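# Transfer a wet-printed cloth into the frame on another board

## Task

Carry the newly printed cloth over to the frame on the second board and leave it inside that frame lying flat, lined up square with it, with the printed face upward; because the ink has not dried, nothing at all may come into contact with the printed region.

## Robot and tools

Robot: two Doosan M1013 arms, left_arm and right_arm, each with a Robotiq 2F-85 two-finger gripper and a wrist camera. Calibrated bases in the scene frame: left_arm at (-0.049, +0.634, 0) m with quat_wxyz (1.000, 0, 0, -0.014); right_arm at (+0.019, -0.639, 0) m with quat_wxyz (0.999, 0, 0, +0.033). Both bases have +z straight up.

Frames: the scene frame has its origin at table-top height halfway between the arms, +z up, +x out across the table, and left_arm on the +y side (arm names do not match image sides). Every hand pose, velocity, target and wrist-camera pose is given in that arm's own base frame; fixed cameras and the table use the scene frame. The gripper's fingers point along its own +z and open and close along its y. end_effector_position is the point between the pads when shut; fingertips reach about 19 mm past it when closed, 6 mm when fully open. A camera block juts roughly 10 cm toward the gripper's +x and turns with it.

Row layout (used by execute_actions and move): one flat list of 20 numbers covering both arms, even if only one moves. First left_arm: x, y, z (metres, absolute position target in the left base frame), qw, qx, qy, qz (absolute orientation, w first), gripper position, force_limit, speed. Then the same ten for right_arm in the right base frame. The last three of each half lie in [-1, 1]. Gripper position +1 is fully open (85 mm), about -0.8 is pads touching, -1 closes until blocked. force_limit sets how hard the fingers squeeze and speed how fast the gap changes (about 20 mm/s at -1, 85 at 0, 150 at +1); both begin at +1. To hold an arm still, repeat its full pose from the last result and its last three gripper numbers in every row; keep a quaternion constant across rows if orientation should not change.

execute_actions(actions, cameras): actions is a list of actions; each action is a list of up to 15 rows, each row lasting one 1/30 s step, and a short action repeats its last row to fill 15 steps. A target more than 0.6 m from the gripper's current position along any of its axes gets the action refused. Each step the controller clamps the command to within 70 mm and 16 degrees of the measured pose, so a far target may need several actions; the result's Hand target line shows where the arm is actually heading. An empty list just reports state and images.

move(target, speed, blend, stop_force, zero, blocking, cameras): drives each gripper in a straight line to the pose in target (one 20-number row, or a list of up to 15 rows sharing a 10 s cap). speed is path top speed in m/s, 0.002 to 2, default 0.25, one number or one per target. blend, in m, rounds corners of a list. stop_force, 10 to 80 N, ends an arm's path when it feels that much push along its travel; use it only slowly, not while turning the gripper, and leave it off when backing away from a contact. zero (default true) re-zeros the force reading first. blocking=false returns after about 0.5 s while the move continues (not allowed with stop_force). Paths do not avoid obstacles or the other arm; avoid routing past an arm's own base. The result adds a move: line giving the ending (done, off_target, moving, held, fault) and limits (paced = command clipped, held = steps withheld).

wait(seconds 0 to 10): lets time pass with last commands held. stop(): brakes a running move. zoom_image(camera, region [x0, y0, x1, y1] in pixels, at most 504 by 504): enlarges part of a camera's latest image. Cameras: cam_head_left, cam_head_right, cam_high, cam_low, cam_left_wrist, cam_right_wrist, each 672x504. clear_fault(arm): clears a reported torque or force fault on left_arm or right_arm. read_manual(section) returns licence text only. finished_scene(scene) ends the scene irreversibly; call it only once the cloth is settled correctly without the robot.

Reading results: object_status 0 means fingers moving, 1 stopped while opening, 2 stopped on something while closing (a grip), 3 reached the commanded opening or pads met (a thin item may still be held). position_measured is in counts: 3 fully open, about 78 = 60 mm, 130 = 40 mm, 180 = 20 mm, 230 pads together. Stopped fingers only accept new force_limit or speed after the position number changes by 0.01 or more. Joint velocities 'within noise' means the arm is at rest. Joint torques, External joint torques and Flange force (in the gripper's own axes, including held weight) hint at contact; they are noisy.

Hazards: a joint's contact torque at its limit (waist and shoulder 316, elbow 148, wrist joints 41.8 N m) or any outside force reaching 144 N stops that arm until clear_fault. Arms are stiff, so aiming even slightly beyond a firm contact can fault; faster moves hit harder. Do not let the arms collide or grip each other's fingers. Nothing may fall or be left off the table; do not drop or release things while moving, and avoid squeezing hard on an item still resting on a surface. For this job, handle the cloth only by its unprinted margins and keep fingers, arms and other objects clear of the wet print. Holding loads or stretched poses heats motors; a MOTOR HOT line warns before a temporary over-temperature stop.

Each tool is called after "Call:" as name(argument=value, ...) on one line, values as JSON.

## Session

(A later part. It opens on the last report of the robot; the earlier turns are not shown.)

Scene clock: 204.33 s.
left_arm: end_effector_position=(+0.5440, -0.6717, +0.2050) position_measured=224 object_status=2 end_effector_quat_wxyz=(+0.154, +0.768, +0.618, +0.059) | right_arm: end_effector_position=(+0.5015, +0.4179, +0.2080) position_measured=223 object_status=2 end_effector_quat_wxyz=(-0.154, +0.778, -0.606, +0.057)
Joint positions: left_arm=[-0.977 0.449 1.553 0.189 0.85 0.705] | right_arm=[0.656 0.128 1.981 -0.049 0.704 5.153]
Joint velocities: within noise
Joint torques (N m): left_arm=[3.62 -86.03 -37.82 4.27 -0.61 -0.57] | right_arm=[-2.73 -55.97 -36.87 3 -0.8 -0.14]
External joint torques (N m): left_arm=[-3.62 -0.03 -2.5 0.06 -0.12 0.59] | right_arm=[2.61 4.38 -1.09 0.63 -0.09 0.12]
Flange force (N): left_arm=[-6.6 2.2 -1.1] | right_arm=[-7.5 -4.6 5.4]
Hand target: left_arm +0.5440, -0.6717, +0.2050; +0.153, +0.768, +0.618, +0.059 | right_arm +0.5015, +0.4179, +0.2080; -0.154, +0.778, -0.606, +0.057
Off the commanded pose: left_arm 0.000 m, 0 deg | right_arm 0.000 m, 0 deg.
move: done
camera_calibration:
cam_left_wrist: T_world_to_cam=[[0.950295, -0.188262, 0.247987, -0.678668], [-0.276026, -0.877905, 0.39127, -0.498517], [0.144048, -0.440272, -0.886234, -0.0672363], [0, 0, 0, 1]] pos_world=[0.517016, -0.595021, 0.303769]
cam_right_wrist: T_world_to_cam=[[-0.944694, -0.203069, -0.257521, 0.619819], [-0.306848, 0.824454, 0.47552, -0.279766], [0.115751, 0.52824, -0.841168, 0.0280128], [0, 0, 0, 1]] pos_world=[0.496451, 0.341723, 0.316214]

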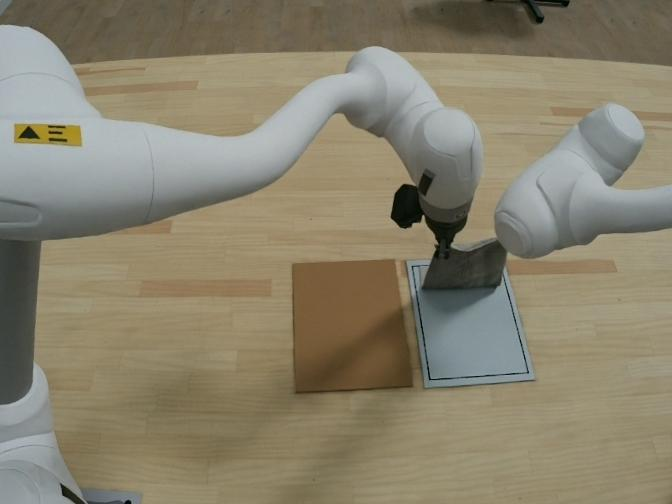

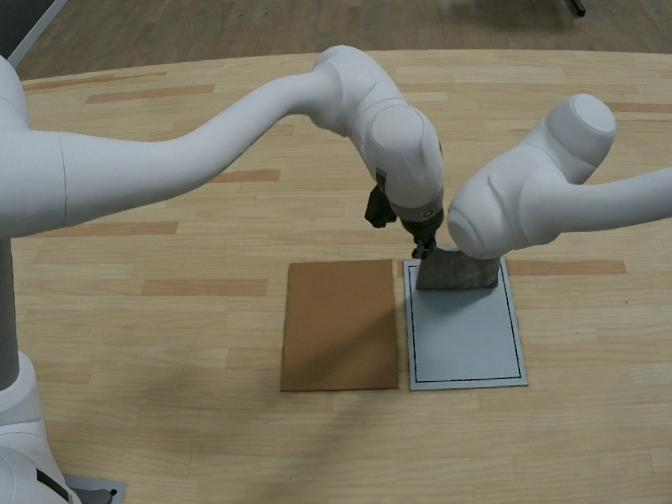

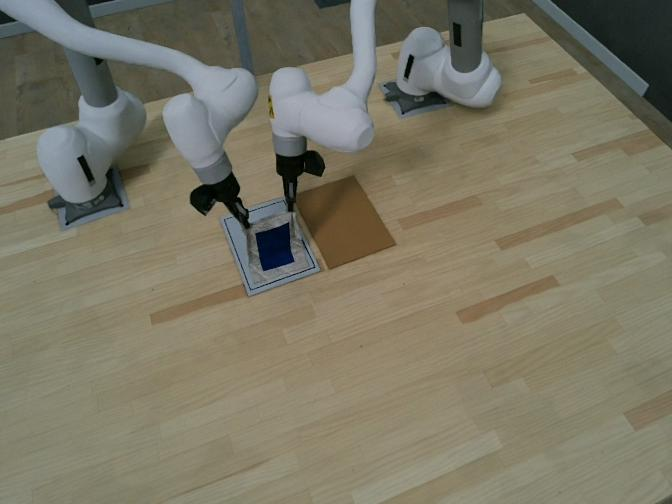

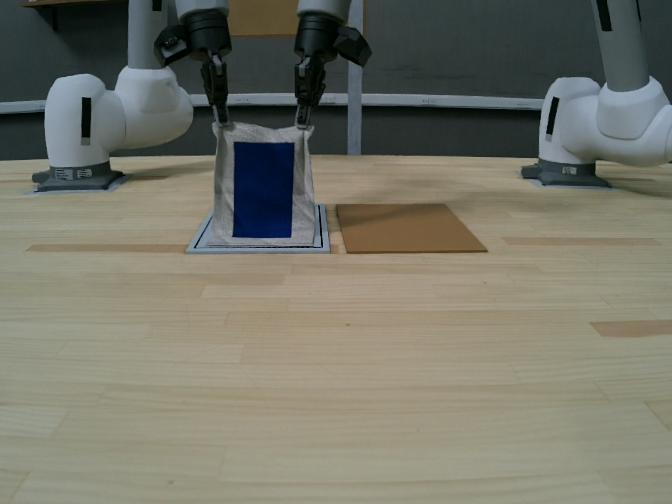

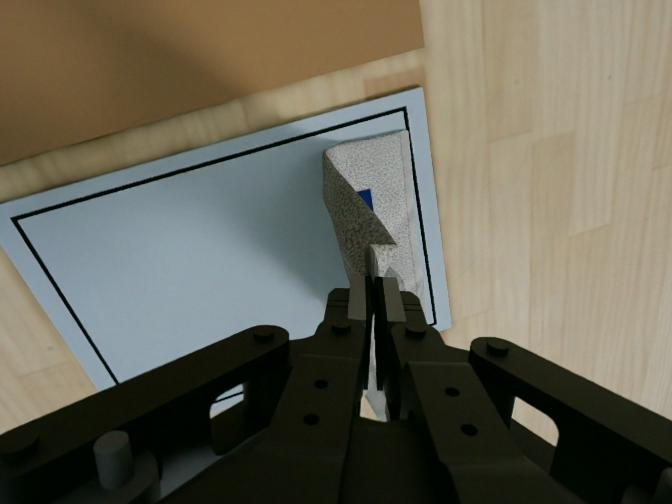

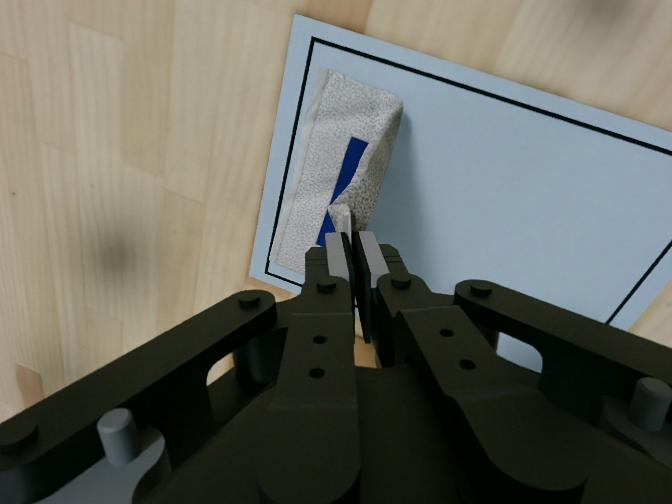

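Call:
move(target=[[0.5000,-0.6783,0.1650,0.1535,0.7685,0.6184,0.0590,-1,-0.7,-1,0.4596,0.4152,0.1680,-0.1544,0.7781,-0.6061,0.0566,-1,-0.7,-1],[0.4561,-0.6830,0.1200,0.1535,0.7685,0.6184,0.0590,-1,-0.7,-1,0.4135,0.4149,0.1230,-0.1544,0.7781,-0.6061,0.0566,-1,-0.7,-1],[0.4162,-0.6870,0.1010,0.1535,0.7685,0.6184,0.0590,-1,-0.7,-1,0.3733,0.4150,0.1040,-0.1544,0.7781,-0.6061,0.0566,-1,-0.7,-1]], speed=0.08, blend=0.006)

Call:
zoom_image(camera="cam_low", region=[130, 70, 350, 280])

Call:
zoom_image(camera="cam_high", region=[200, 160, 360, 320])

Scene clock: 209.33 s.
left_arm: end_effector_position=(+0.4162, -0.6870, +0.1010) position_measured=224 object_status=2 end_effector_quat_wxyz=(+0.154, +0.768, +0.618, +0.059) | right_arm: end_effector_position=(+0.3733, +0.4150, +0.1040) position_measured=223 object_status=2 end_effector_quat_wxyz=(-0.154, +0.778, -0.606, +0.057)
Joint positions: left_arm=[-1.136 0.458 1.755 0.301 0.677 0.439] | right_arm=[0.82 0.112 2.236 -0.183 0.481 5.434]
Joint velocities: within noise
Joint torques (N m): left_arm=[3.59 -82.86 -33.68 3.71 -0.44 -0.53] | right_arm=[-2.62 -47.19 -30.46 2.2 -0.7 -0.22]
External joint torques (N m): left_arm=[-3.74 0.31 -2.32 0.1 -0.12 0.55] | right_arm=[2.56 3.94 -0.86 0.69 -0.11 0.2]
Flange force (N): left_arm=[-6.8 0.4 -0.6] | right_arm=[-8.1 -1.2 6.4]
Hand target: left_arm +0.4162, -0.6870, +0.1010; +0.153, +0.768, +0.618, +0.059 | right_arm +0.3733, +0.4150, +0.1040; -0.154, +0.778, -0.606, +0.057
Off the commanded pose: left_arm 0.000 m, 0 deg | right_arm 0.000 m, 0 deg.
move: done
camera_calibration:
cam_left_wrist: T_world_to_cam=[[0.950295, -0.188262, 0.247987, -0.53431], [-0.276026, -0.877905, 0.39127, -0.506534], [0.144048, -0.440272, -0.886234, -0.147731], [0, 0, 0, 1]] pos_world=[0.389216, -0.610321, 0.199769]
cam_right_wrist: T_world_to_cam=[[-0.944694, -0.203069, -0.257521, 0.471338], [-0.306848, 0.824454, 0.47552, -0.267259], [0.115751, 0.52824, -0.841168, -0.0430975], [0, 0, 0, 1]] pos_world=[0.368251, 0.338823, 0.212214]

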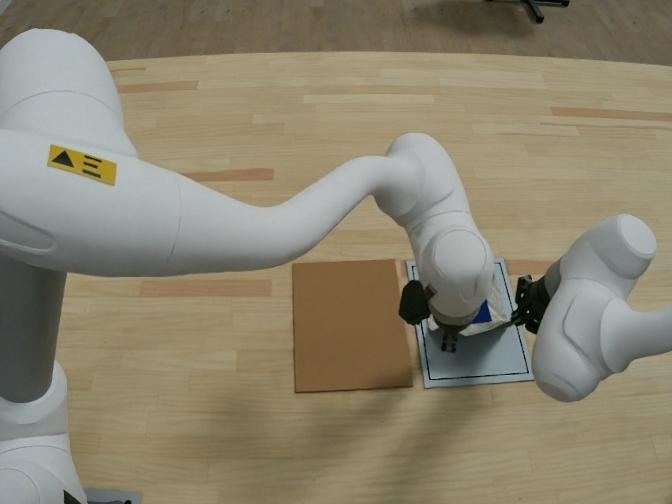

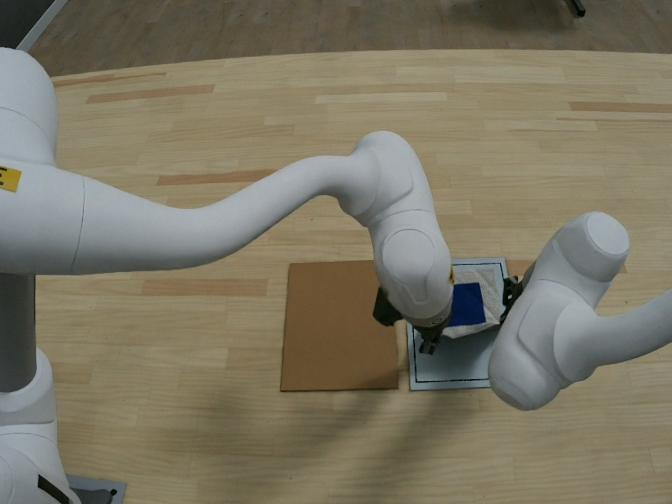

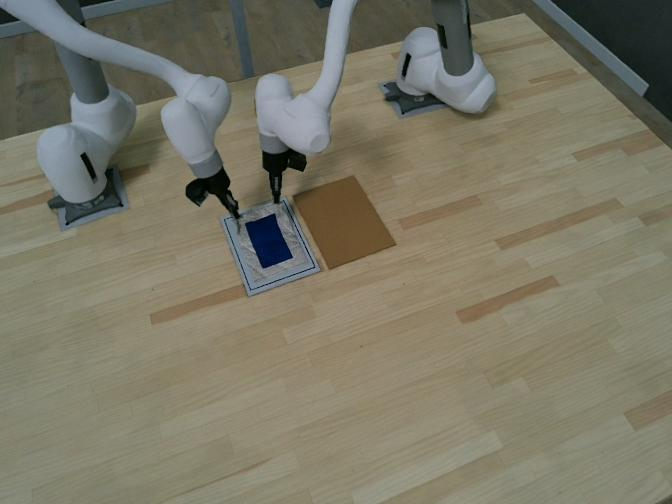

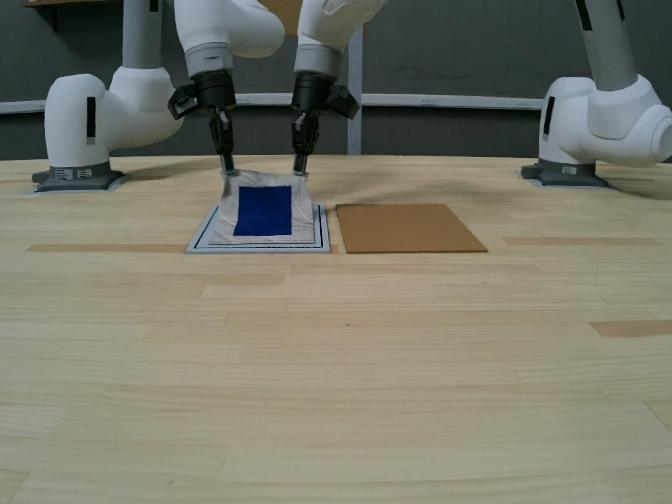

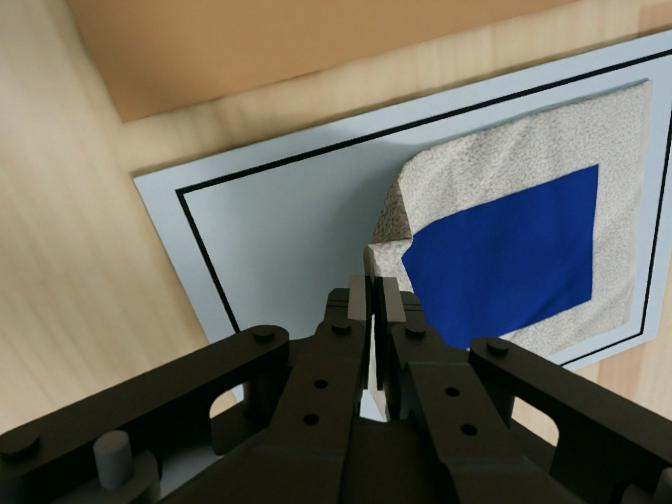

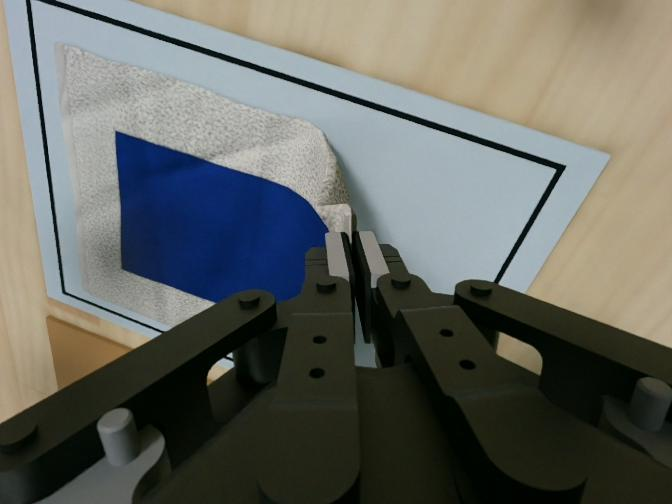

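Scaled by 2.291 from the camera's 672x504 image, which has a finer 960x720 frame.

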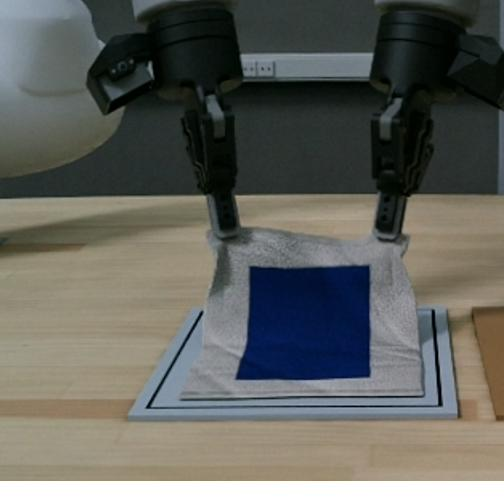

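Scaled by 3.150 from the camera's 672x504 image, which has a finer 960x720 frame.

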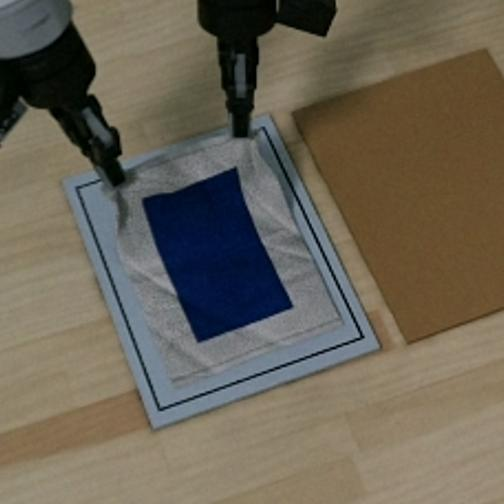

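Call:
move(target=[[0.4092,-0.6898,0.0800,0.1535,0.7685,0.6184,0.0590,-1,-0.7,-1,0.3661,0.4133,0.0830,-0.1544,0.7781,-0.6061,0.0566,-1,-0.7,-1],[0.4012,-0.6912,0.0600,0.1535,0.7685,0.6184,0.0590,-1,-0.7,-1,0.3580,0.4125,0.0620,-0.1544,0.7781,-0.6061,0.0566,-1,-0.7,-1]], speed=0.06, blend=0.006)

Call:
zoom_image(camera="cam_low", region=[130, 120, 350, 280])

Call:
zoom_image(camera="cam_high", region=[200, 160, 360, 320])

Scene clock: 215.10 s.
left_arm: end_effector_position=(+0.4012, -0.6912, +0.0600) position_measured=224 object_status=2 end_effector_quat_wxyz=(+0.154, +0.768, +0.618, +0.059) | right_arm: end_effector_position=(+0.3580, +0.4125, +0.0620) position_measured=223 object_status=2 end_effector_quat_wxyz=(-0.154, +0.778, -0.606, +0.057)
Joint positions: left_arm=[-1.157 0.496 1.786 0.337 0.616 0.376] | right_arm=[0.841 0.16 2.288 -0.243 0.386 5.517]
Joint velocities: within noise
Joint torques (N m): left_arm=[3.33 -84.34 -32.23 3.47 -0.39 -0.54] | right_arm=[-2.49 -48.95 -26.97 1.92 -0.68 -0.19]
External joint torques (N m): left_arm=[-3.41 -0.86 -2.27 0.12 -0.13 0.57] | right_arm=[2.45 4.21 -0.77 0.61 -0.08 0.17]
Flange force (N): left_arm=[-5.5 0.0 -1.9] | right_arm=[-7.9 -0.8 7.4]
Hand target: left_arm +0.4012, -0.6912, +0.0600; +0.153, +0.768, +0.618, +0.059 | right_arm +0.3580, +0.4125, +0.0620; -0.154, +0.778, -0.606, +0.057
Off the commanded pose: left_arm 0.000 m, 0 deg | right_arm 0.000 m, 0 deg.
move: done
camera_calibration:
cam_left_wrist: T_world_to_cam=[[0.950295, -0.188262, 0.247987, -0.510679], [-0.276026, -0.877905, 0.39127, -0.498319], [0.144048, -0.440272, -0.886234, -0.183755], [0, 0, 0, 1]] pos_world=[0.374216, -0.614521, 0.158769]
cam_right_wrist: T_world_to_cam=[[-0.944694, -0.203069, -0.257521, 0.445561], [-0.306848, 0.824454, 0.47552, -0.249921], [0.115751, 0.52824, -0.841168, -0.075335], [0, 0, 0, 1]] pos_world=[0.352951, 0.336323, 0.170214]

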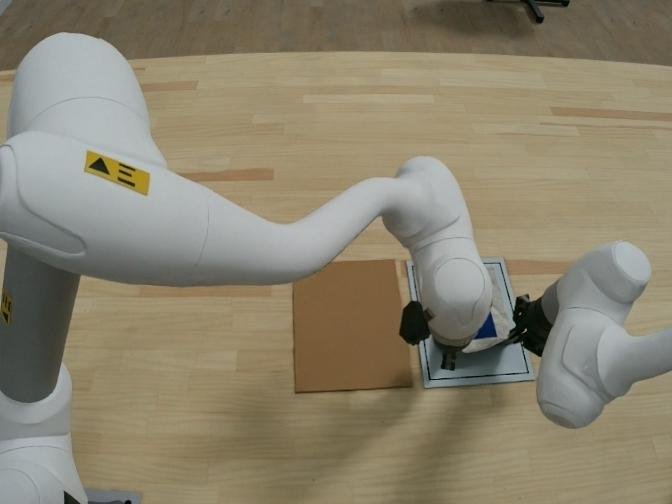

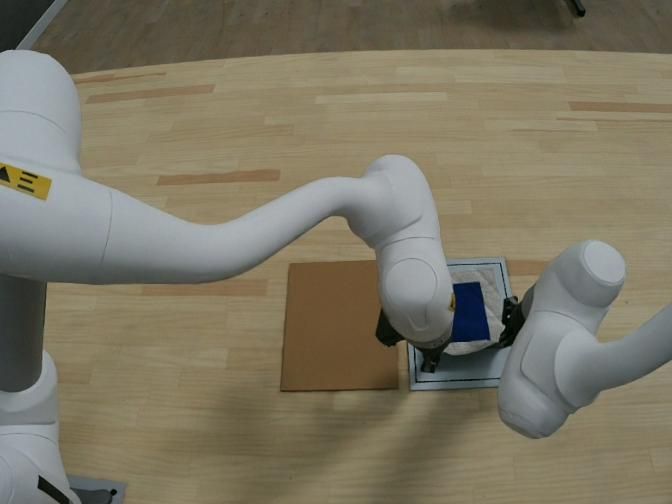

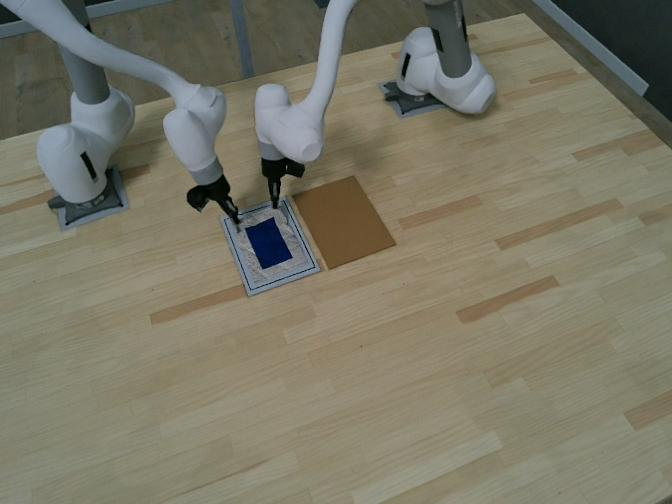

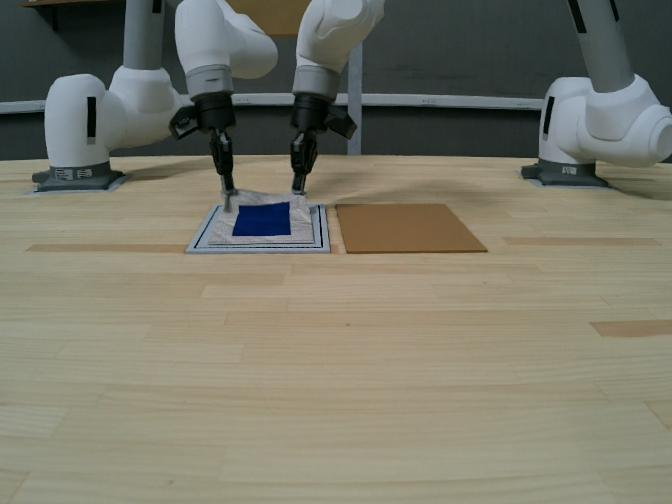

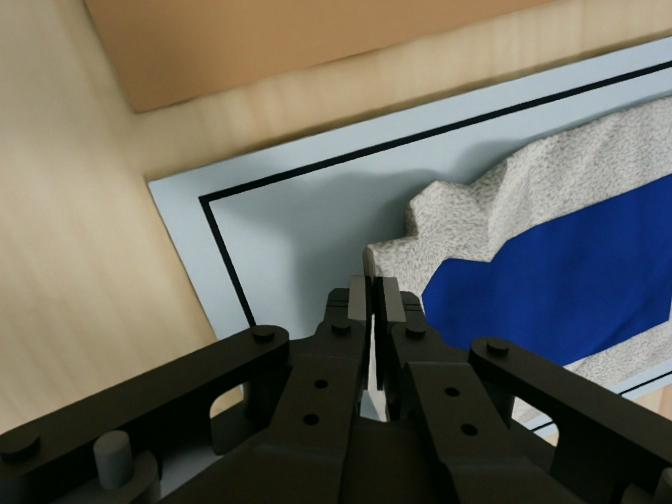

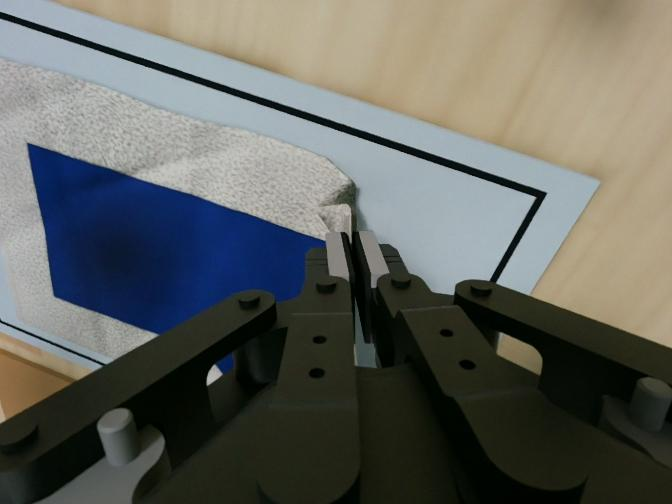

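Scaled by 2.291 from the camera's 672x504 image, which has a finer 960x720 frame.

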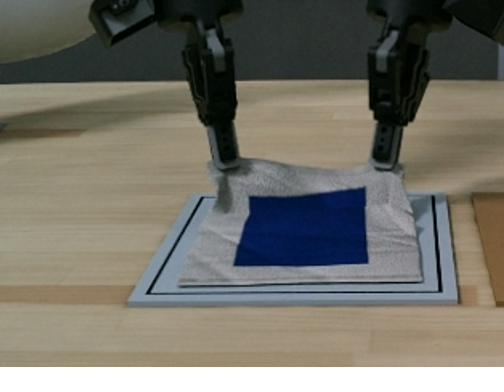

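Scaled by 3.150 from the camera's 672x504 image, which has a finer 960x720 frame.

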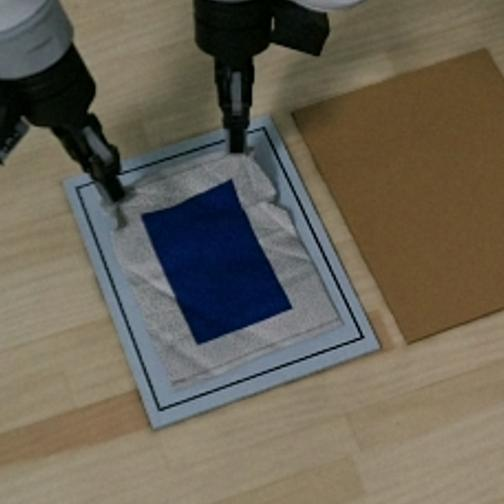

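Call:
move(target=[0.3902,-0.6932,0.0560,0.1535,0.7685,0.6184,0.0590,-1,-0.7,-1,0.3450,0.4115,0.0580,-0.1544,0.7781,-0.6061,0.0566,-1,-0.7,-1], speed=0.04)

Call:
zoom_image(camera="cam_low", region=[130, 120, 350, 280])

Call:
zoom_image(camera="cam_high", region=[200, 160, 360, 320])

Scene clock: 217.43 s.
left_arm: end_effector_position=(+0.3902, -0.6932, +0.0560) position_measured=224 object_status=2 end_effector_quat_wxyz=(+0.153, +0.768, +0.618, +0.059) | right_arm: end_effector_position=(+0.3450, +0.4115, +0.0580) position_measured=223 object_status=2 end_effector_quat_wxyz=(-0.154, +0.778, -0.606, +0.057)
Joint positions: left_arm=[-1.173 0.497 1.794 0.347 0.612 0.352] | right_arm=[0.861 0.155 2.306 -0.266 0.377 5.559]
Joint velocities: within noise
Joint torques (N m): left_arm=[3.23 -84.41 -31.82 3.42 -0.44 -0.54] | right_arm=[-2.68 -48.1 -26.38 1.9 -0.63 -0.11]
External joint torques (N m): left_arm=[-3.14 -0.45 -2.4 0.14 -0.07 0.56] | right_arm=[2.75 4.38 -0.81 0.57 -0.11 0.09]
Flange force (N): left_arm=[-5.9 0.6 -1.4] | right_arm=[-8.5 -0.4 7.7]
Hand target: left_arm +0.3902, -0.6932, +0.0560; +0.153, +0.768, +0.618, +0.059 | right_arm +0.3450, +0.4115, +0.0580; -0.154, +0.778, -0.606, +0.057
Off the commanded pose: left_arm 0.000 m, 0 deg | right_arm 0.000 m, 0 deg.
move: done
camera_calibration:
cam_left_wrist: T_world_to_cam=[[0.950295, -0.188262, 0.247987, -0.49961], [-0.276026, -0.877905, 0.39127, -0.501546], [0.144048, -0.440272, -0.886234, -0.186596], [0, 0, 0, 1]] pos_world=[0.363216, -0.616521, 0.154769]
cam_right_wrist: T_world_to_cam=[[-0.944694, -0.203069, -0.257521, 0.432046], [-0.306848, 0.824454, 0.47552, -0.251183], [0.115751, 0.52824, -0.841168, -0.0766667], [0, 0, 0, 1]] pos_world=[0.339951, 0.335323, 0.166214]

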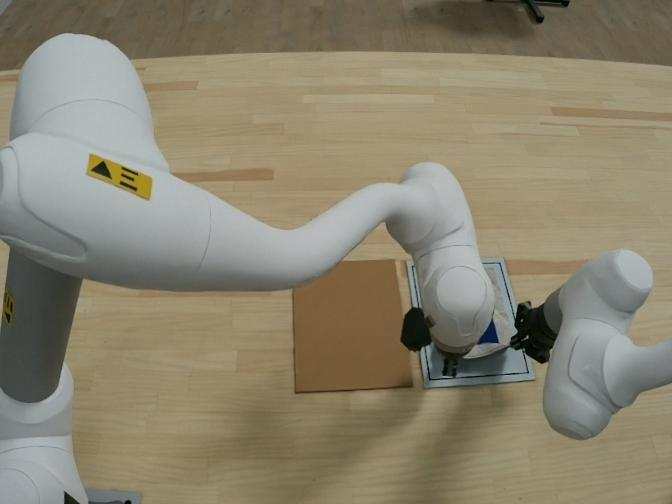

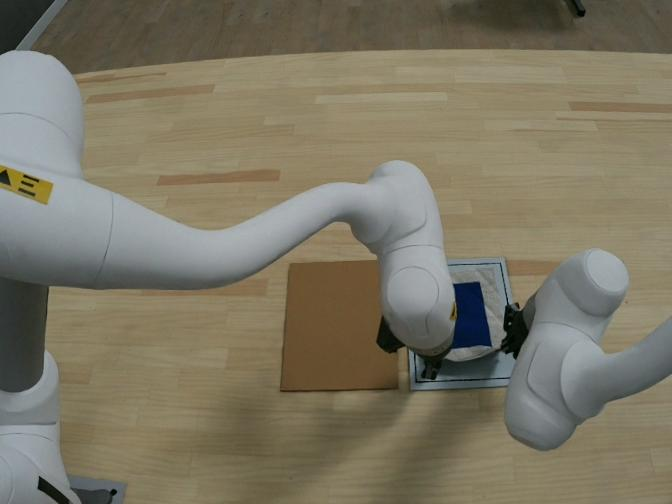

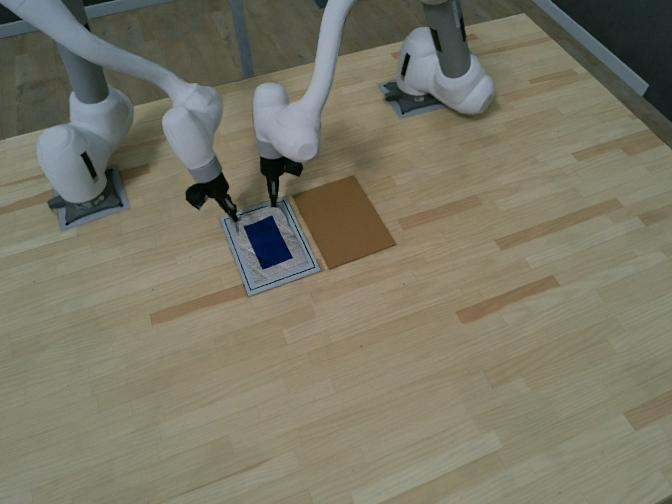

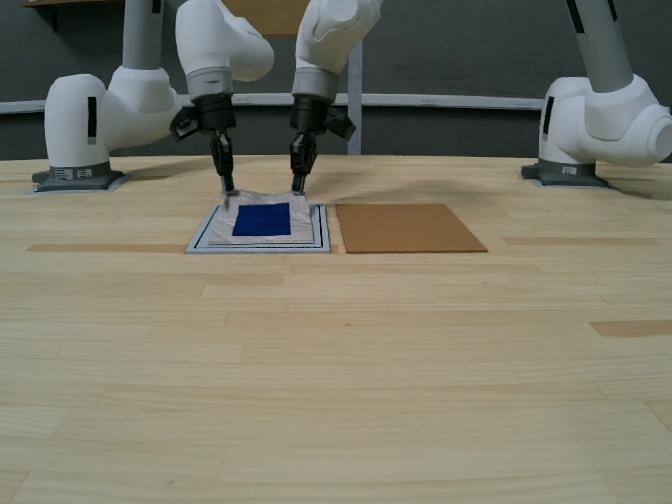

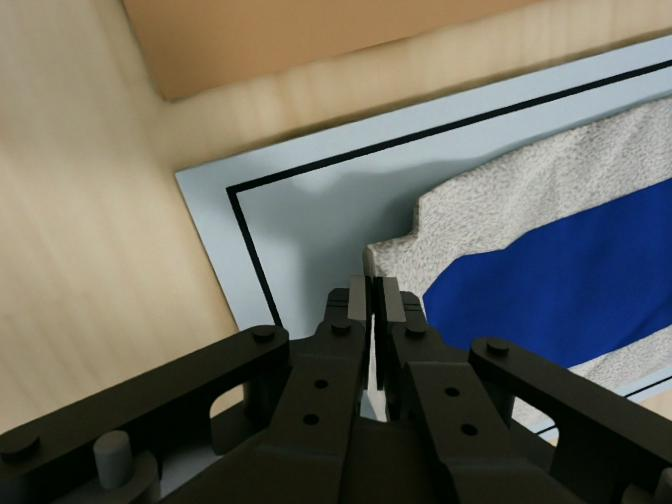

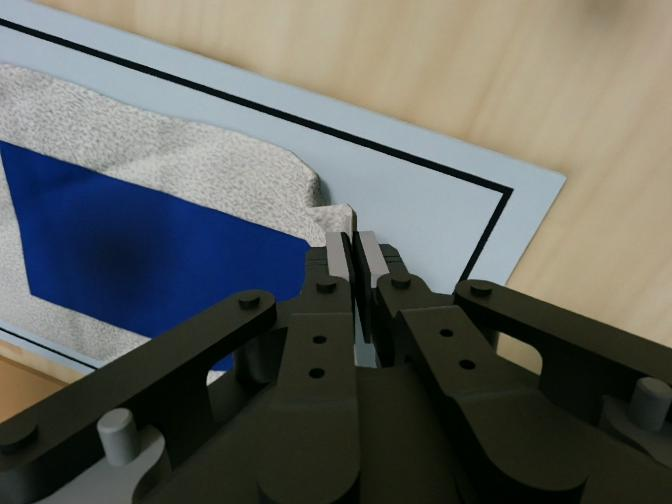

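Scaled by 2.291 from the camera's 672x504 image, which has a finer 960x720 frame.

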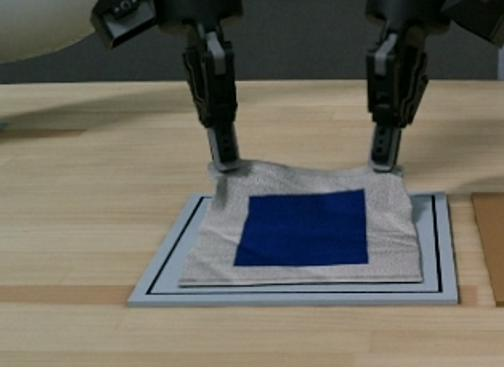

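Scaled by 3.150 from the camera's 672x504 image, which has a finer 960x720 frame.

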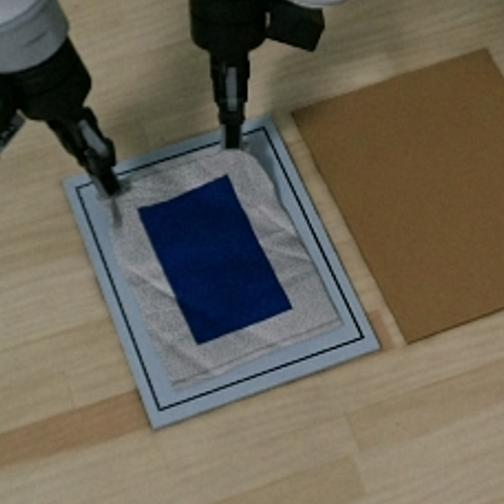

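Call:
move(target=[[0.3822,-0.6952,0.0430,0.1535,0.7685,0.6184,0.0590,-1,-0.7,-1,0.3340,0.4097,0.0450,-0.1544,0.7781,-0.6061,0.0566,-1,-0.7,-1]], speed=0.04)

Call:
zoom_image(camera="cam_low", region=[130, 120, 350, 280])

Call:
zoom_image(camera="cam_high", region=[200, 160, 360, 320])

Scene clock: 220.23 s.
left_arm: end_effector_position=(+0.3822, -0.6952, +0.0430) position_measured=224 object_status=2 end_effector_quat_wxyz=(+0.154, +0.768, +0.618, +0.059) | right_arm: end_effector_position=(+0.3340, +0.4097, +0.0450) position_measured=223 object_status=2 end_effector_quat_wxyz=(-0.154, +0.778, -0.606, +0.057)
Joint positions: left_arm=[-1.184 0.509 1.804 0.362 0.594 0.325] | right_arm=[0.877 0.167 2.328 -0.305 0.347 5.614]
Joint velocities: within noise
Joint torques (N m): left_arm=[3.44 -84.72 -31.29 3.31 -0.38 -0.55] | right_arm=[-2.67 -47.7 -24.98 1.61 -0.6 -0.2]
External joint torques (N m): left_arm=[-3.61 -0.29 -2.21 0.16 -0.1 0.58] | right_arm=[2.71 4.16 -0.84 0.71 -0.11 0.17]
Flange force (N): left_arm=[-6.1 -0.2 -1.2] | right_arm=[-8.4 -0.1 7.3]
Hand target: left_arm +0.3822, -0.6952, +0.0430; +0.153, +0.768, +0.618, +0.059 | right_arm +0.3340, +0.4097, +0.0450; -0.154, +0.778, -0.606, +0.057
Off the commanded pose: left_arm 0.000 m, 0 deg | right_arm 0.000 m, 0 deg.
move: done
camera_calibration:
cam_left_wrist: T_world_to_cam=[[0.950295, -0.188262, 0.247987, -0.489161], [-0.276026, -0.877905, 0.39127, -0.500424], [0.144048, -0.440272, -0.886234, -0.197846], [0, 0, 0, 1]] pos_world=[0.355216, -0.618521, 0.141769]
cam_right_wrist: T_world_to_cam=[[-0.944694, -0.203069, -0.257521, 0.417941], [-0.306848, 0.824454, 0.47552, -0.246893], [0.115751, 0.52824, -0.841168, -0.0853778], [0, 0, 0, 1]] pos_world=[0.328951, 0.333523, 0.153214]

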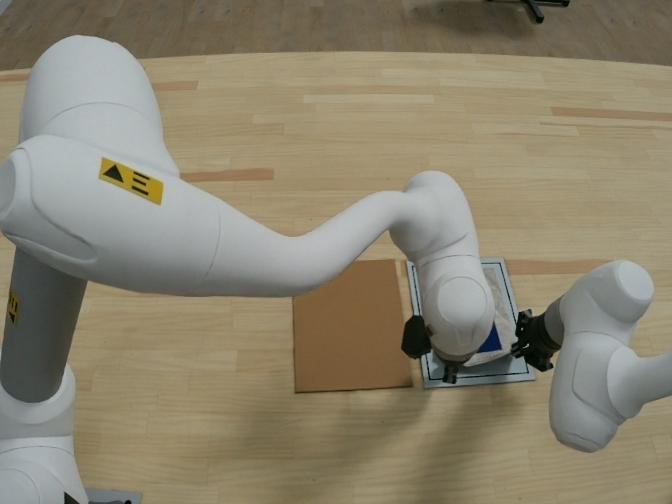

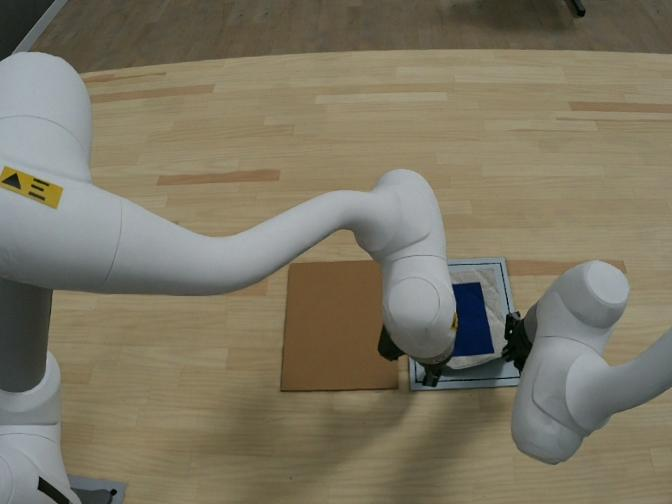

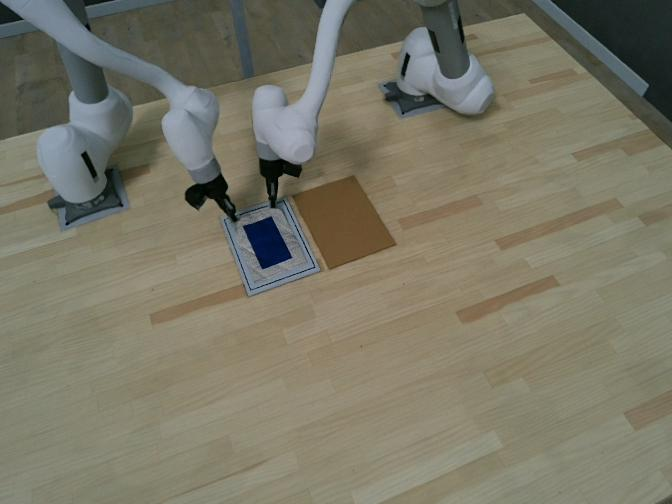

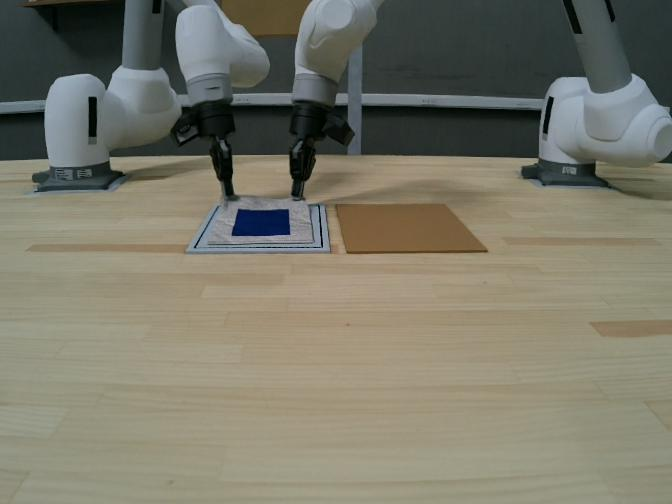

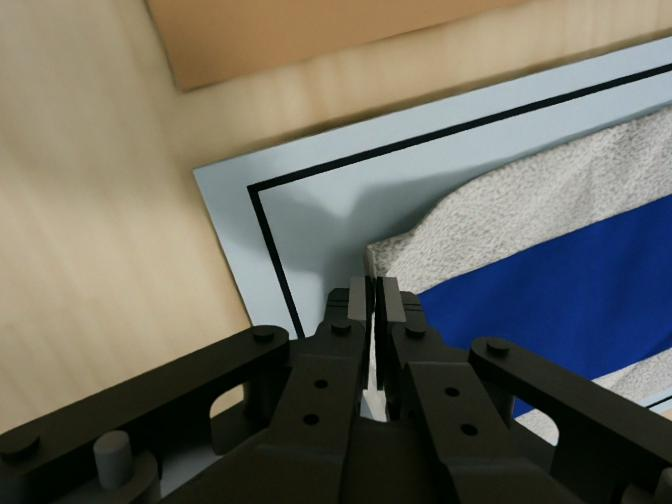

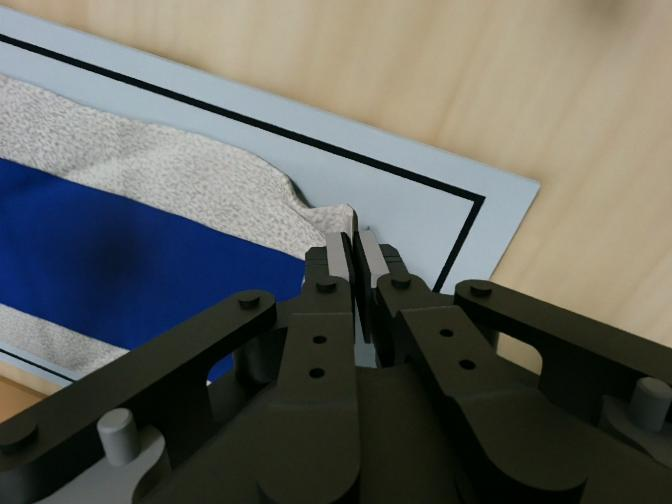

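Scaled by 2.291 from the camera's 672x504 image, which has a finer 960x720 frame.

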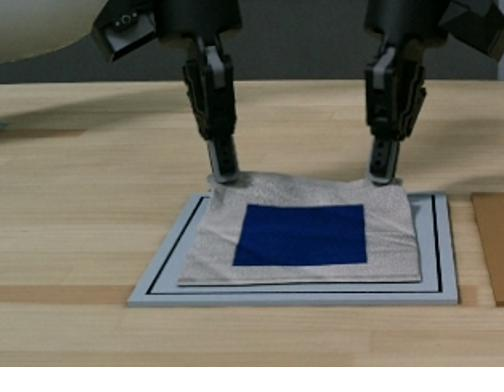

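Scaled by 3.150 from the camera's 672x504 image, which has a finer 960x720 frame.

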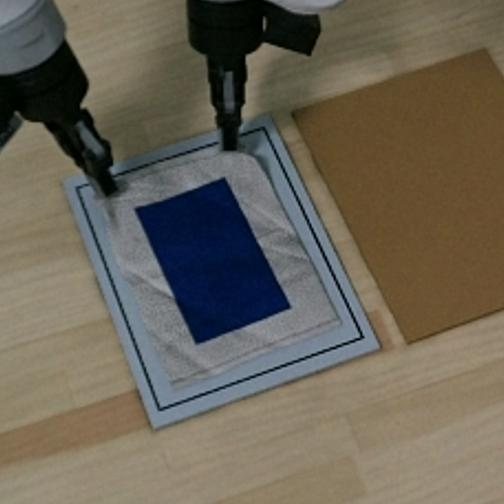

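Call:
move(target=[0.3772,-0.6948,0.0320,0.1535,0.7685,0.6184,0.0590,-1,-0.7,-1,0.3256,0.4102,0.0330,-0.1544,0.7781,-0.6061,0.0566,-1,-0.7,-1], speed=0.03)

Call:
zoom_image(camera="cam_low", region=[130, 120, 350, 280])

Call:
zoom_image(camera="cam_high", region=[200, 160, 360, 320])

Scene clock: 224.63 s.
left_arm: end_effector_position=(+0.3772, -0.6948, +0.0320) position_measured=224 object_status=2 end_effector_quat_wxyz=(+0.154, +0.768, +0.618, +0.059) | right_arm: end_effector_position=(+0.3256, +0.4102, +0.0330) position_measured=223 object_status=2 end_effector_quat_wxyz=(-0.154, +0.778, -0.606, +0.057)
Joint positions: left_arm=[-1.19 0.519 1.815 0.375 0.577 0.304] | right_arm=[0.893 0.183 2.343 -0.346 0.32 5.671]
Joint velocities: within noise
Joint torques (N m): left_arm=[3.95 -83.97 -30.08 3.28 -0.29 -0.56] | right_arm=[-2.52 -47.98 -23.79 1.64 -0.55 -0.23]
External joint torques (N m): left_arm=[-4.12 -1.74 -3 0.12 -0.18 0.58] | right_arm=[2.51 4.08 -0.95 0.55 -0.14 0.2]
Flange force (N): left_arm=[-6.5 -0.2 -3.2] | right_arm=[-8.4 0.2 7.6]
Hand target: left_arm +0.3772, -0.6948, +0.0320; +0.153, +0.768, +0.618, +0.059 | right_arm +0.3256, +0.4102, +0.0330; -0.154, +0.778, -0.606, +0.057
Off the commanded pose: left_arm 0.000 m, 0 deg | right_arm 0.000 m, 0 deg.
move: done
camera_calibration:
cam_left_wrist: T_world_to_cam=[[0.950295, -0.188262, 0.247987, -0.481606], [-0.276026, -0.877905, 0.39127, -0.497149], [0.144048, -0.440272, -0.886234, -0.206698], [0, 0, 0, 1]] pos_world=[0.350216, -0.618121, 0.130769]
cam_right_wrist: T_world_to_cam=[[-0.944694, -0.203069, -0.257521, 0.407017], [-0.306848, 0.824454, 0.47552, -0.244176], [0.115751, 0.52824, -0.841168, -0.0947636], [0, 0, 0, 1]] pos_world=[0.320551, 0.334023, 0.141214]

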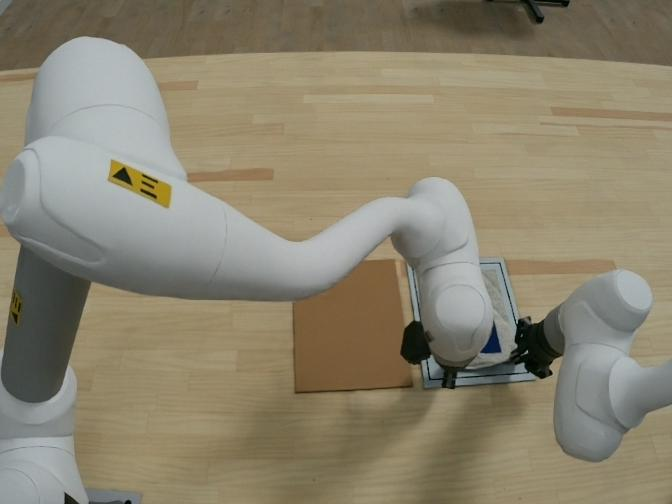

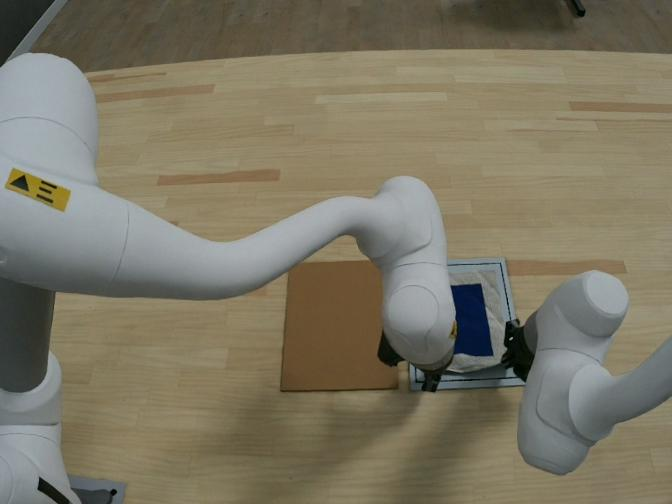

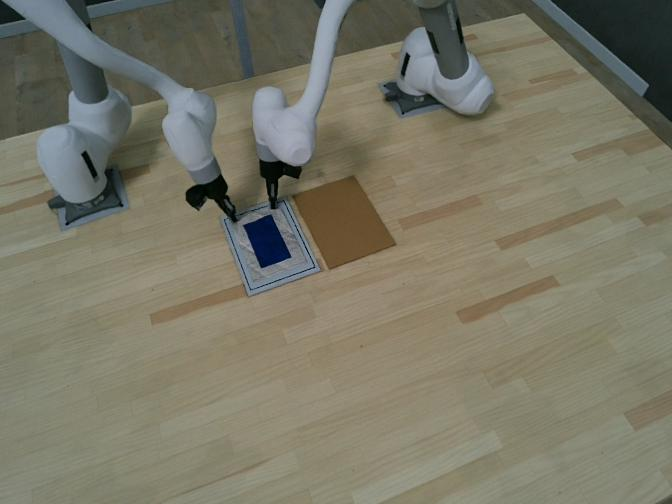

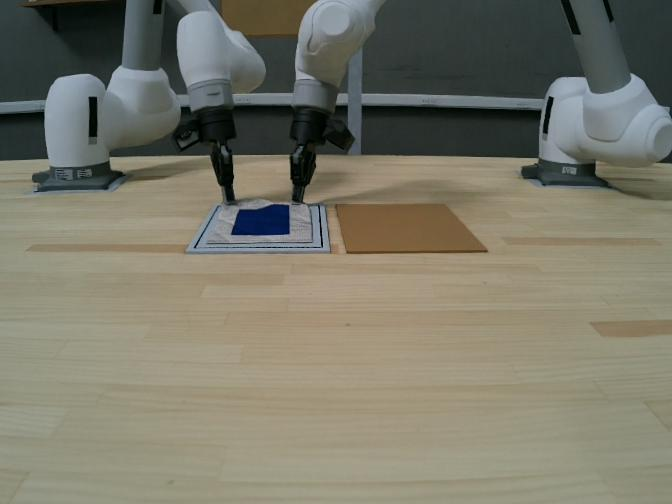

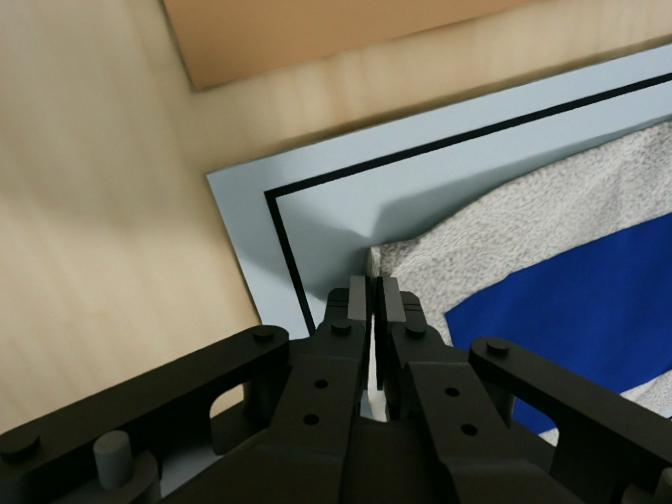

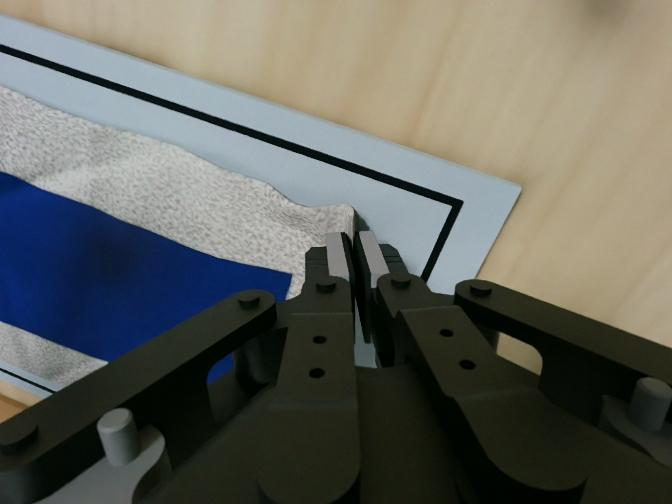

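Scaled by 2.291 from the camera's 672x504 image, which has a finer 960x720 frame.

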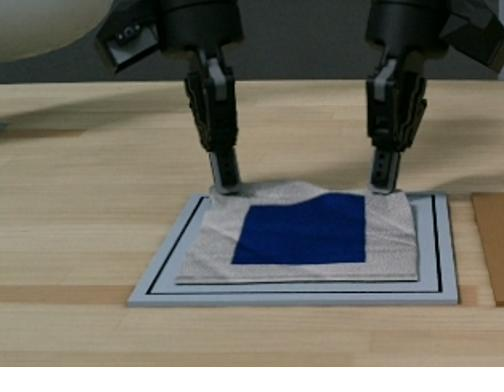

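Scaled by 3.150 from the camera's 672x504 image, which has a finer 960x720 frame.

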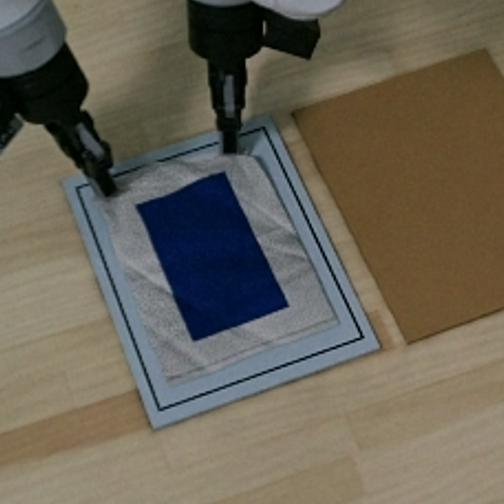

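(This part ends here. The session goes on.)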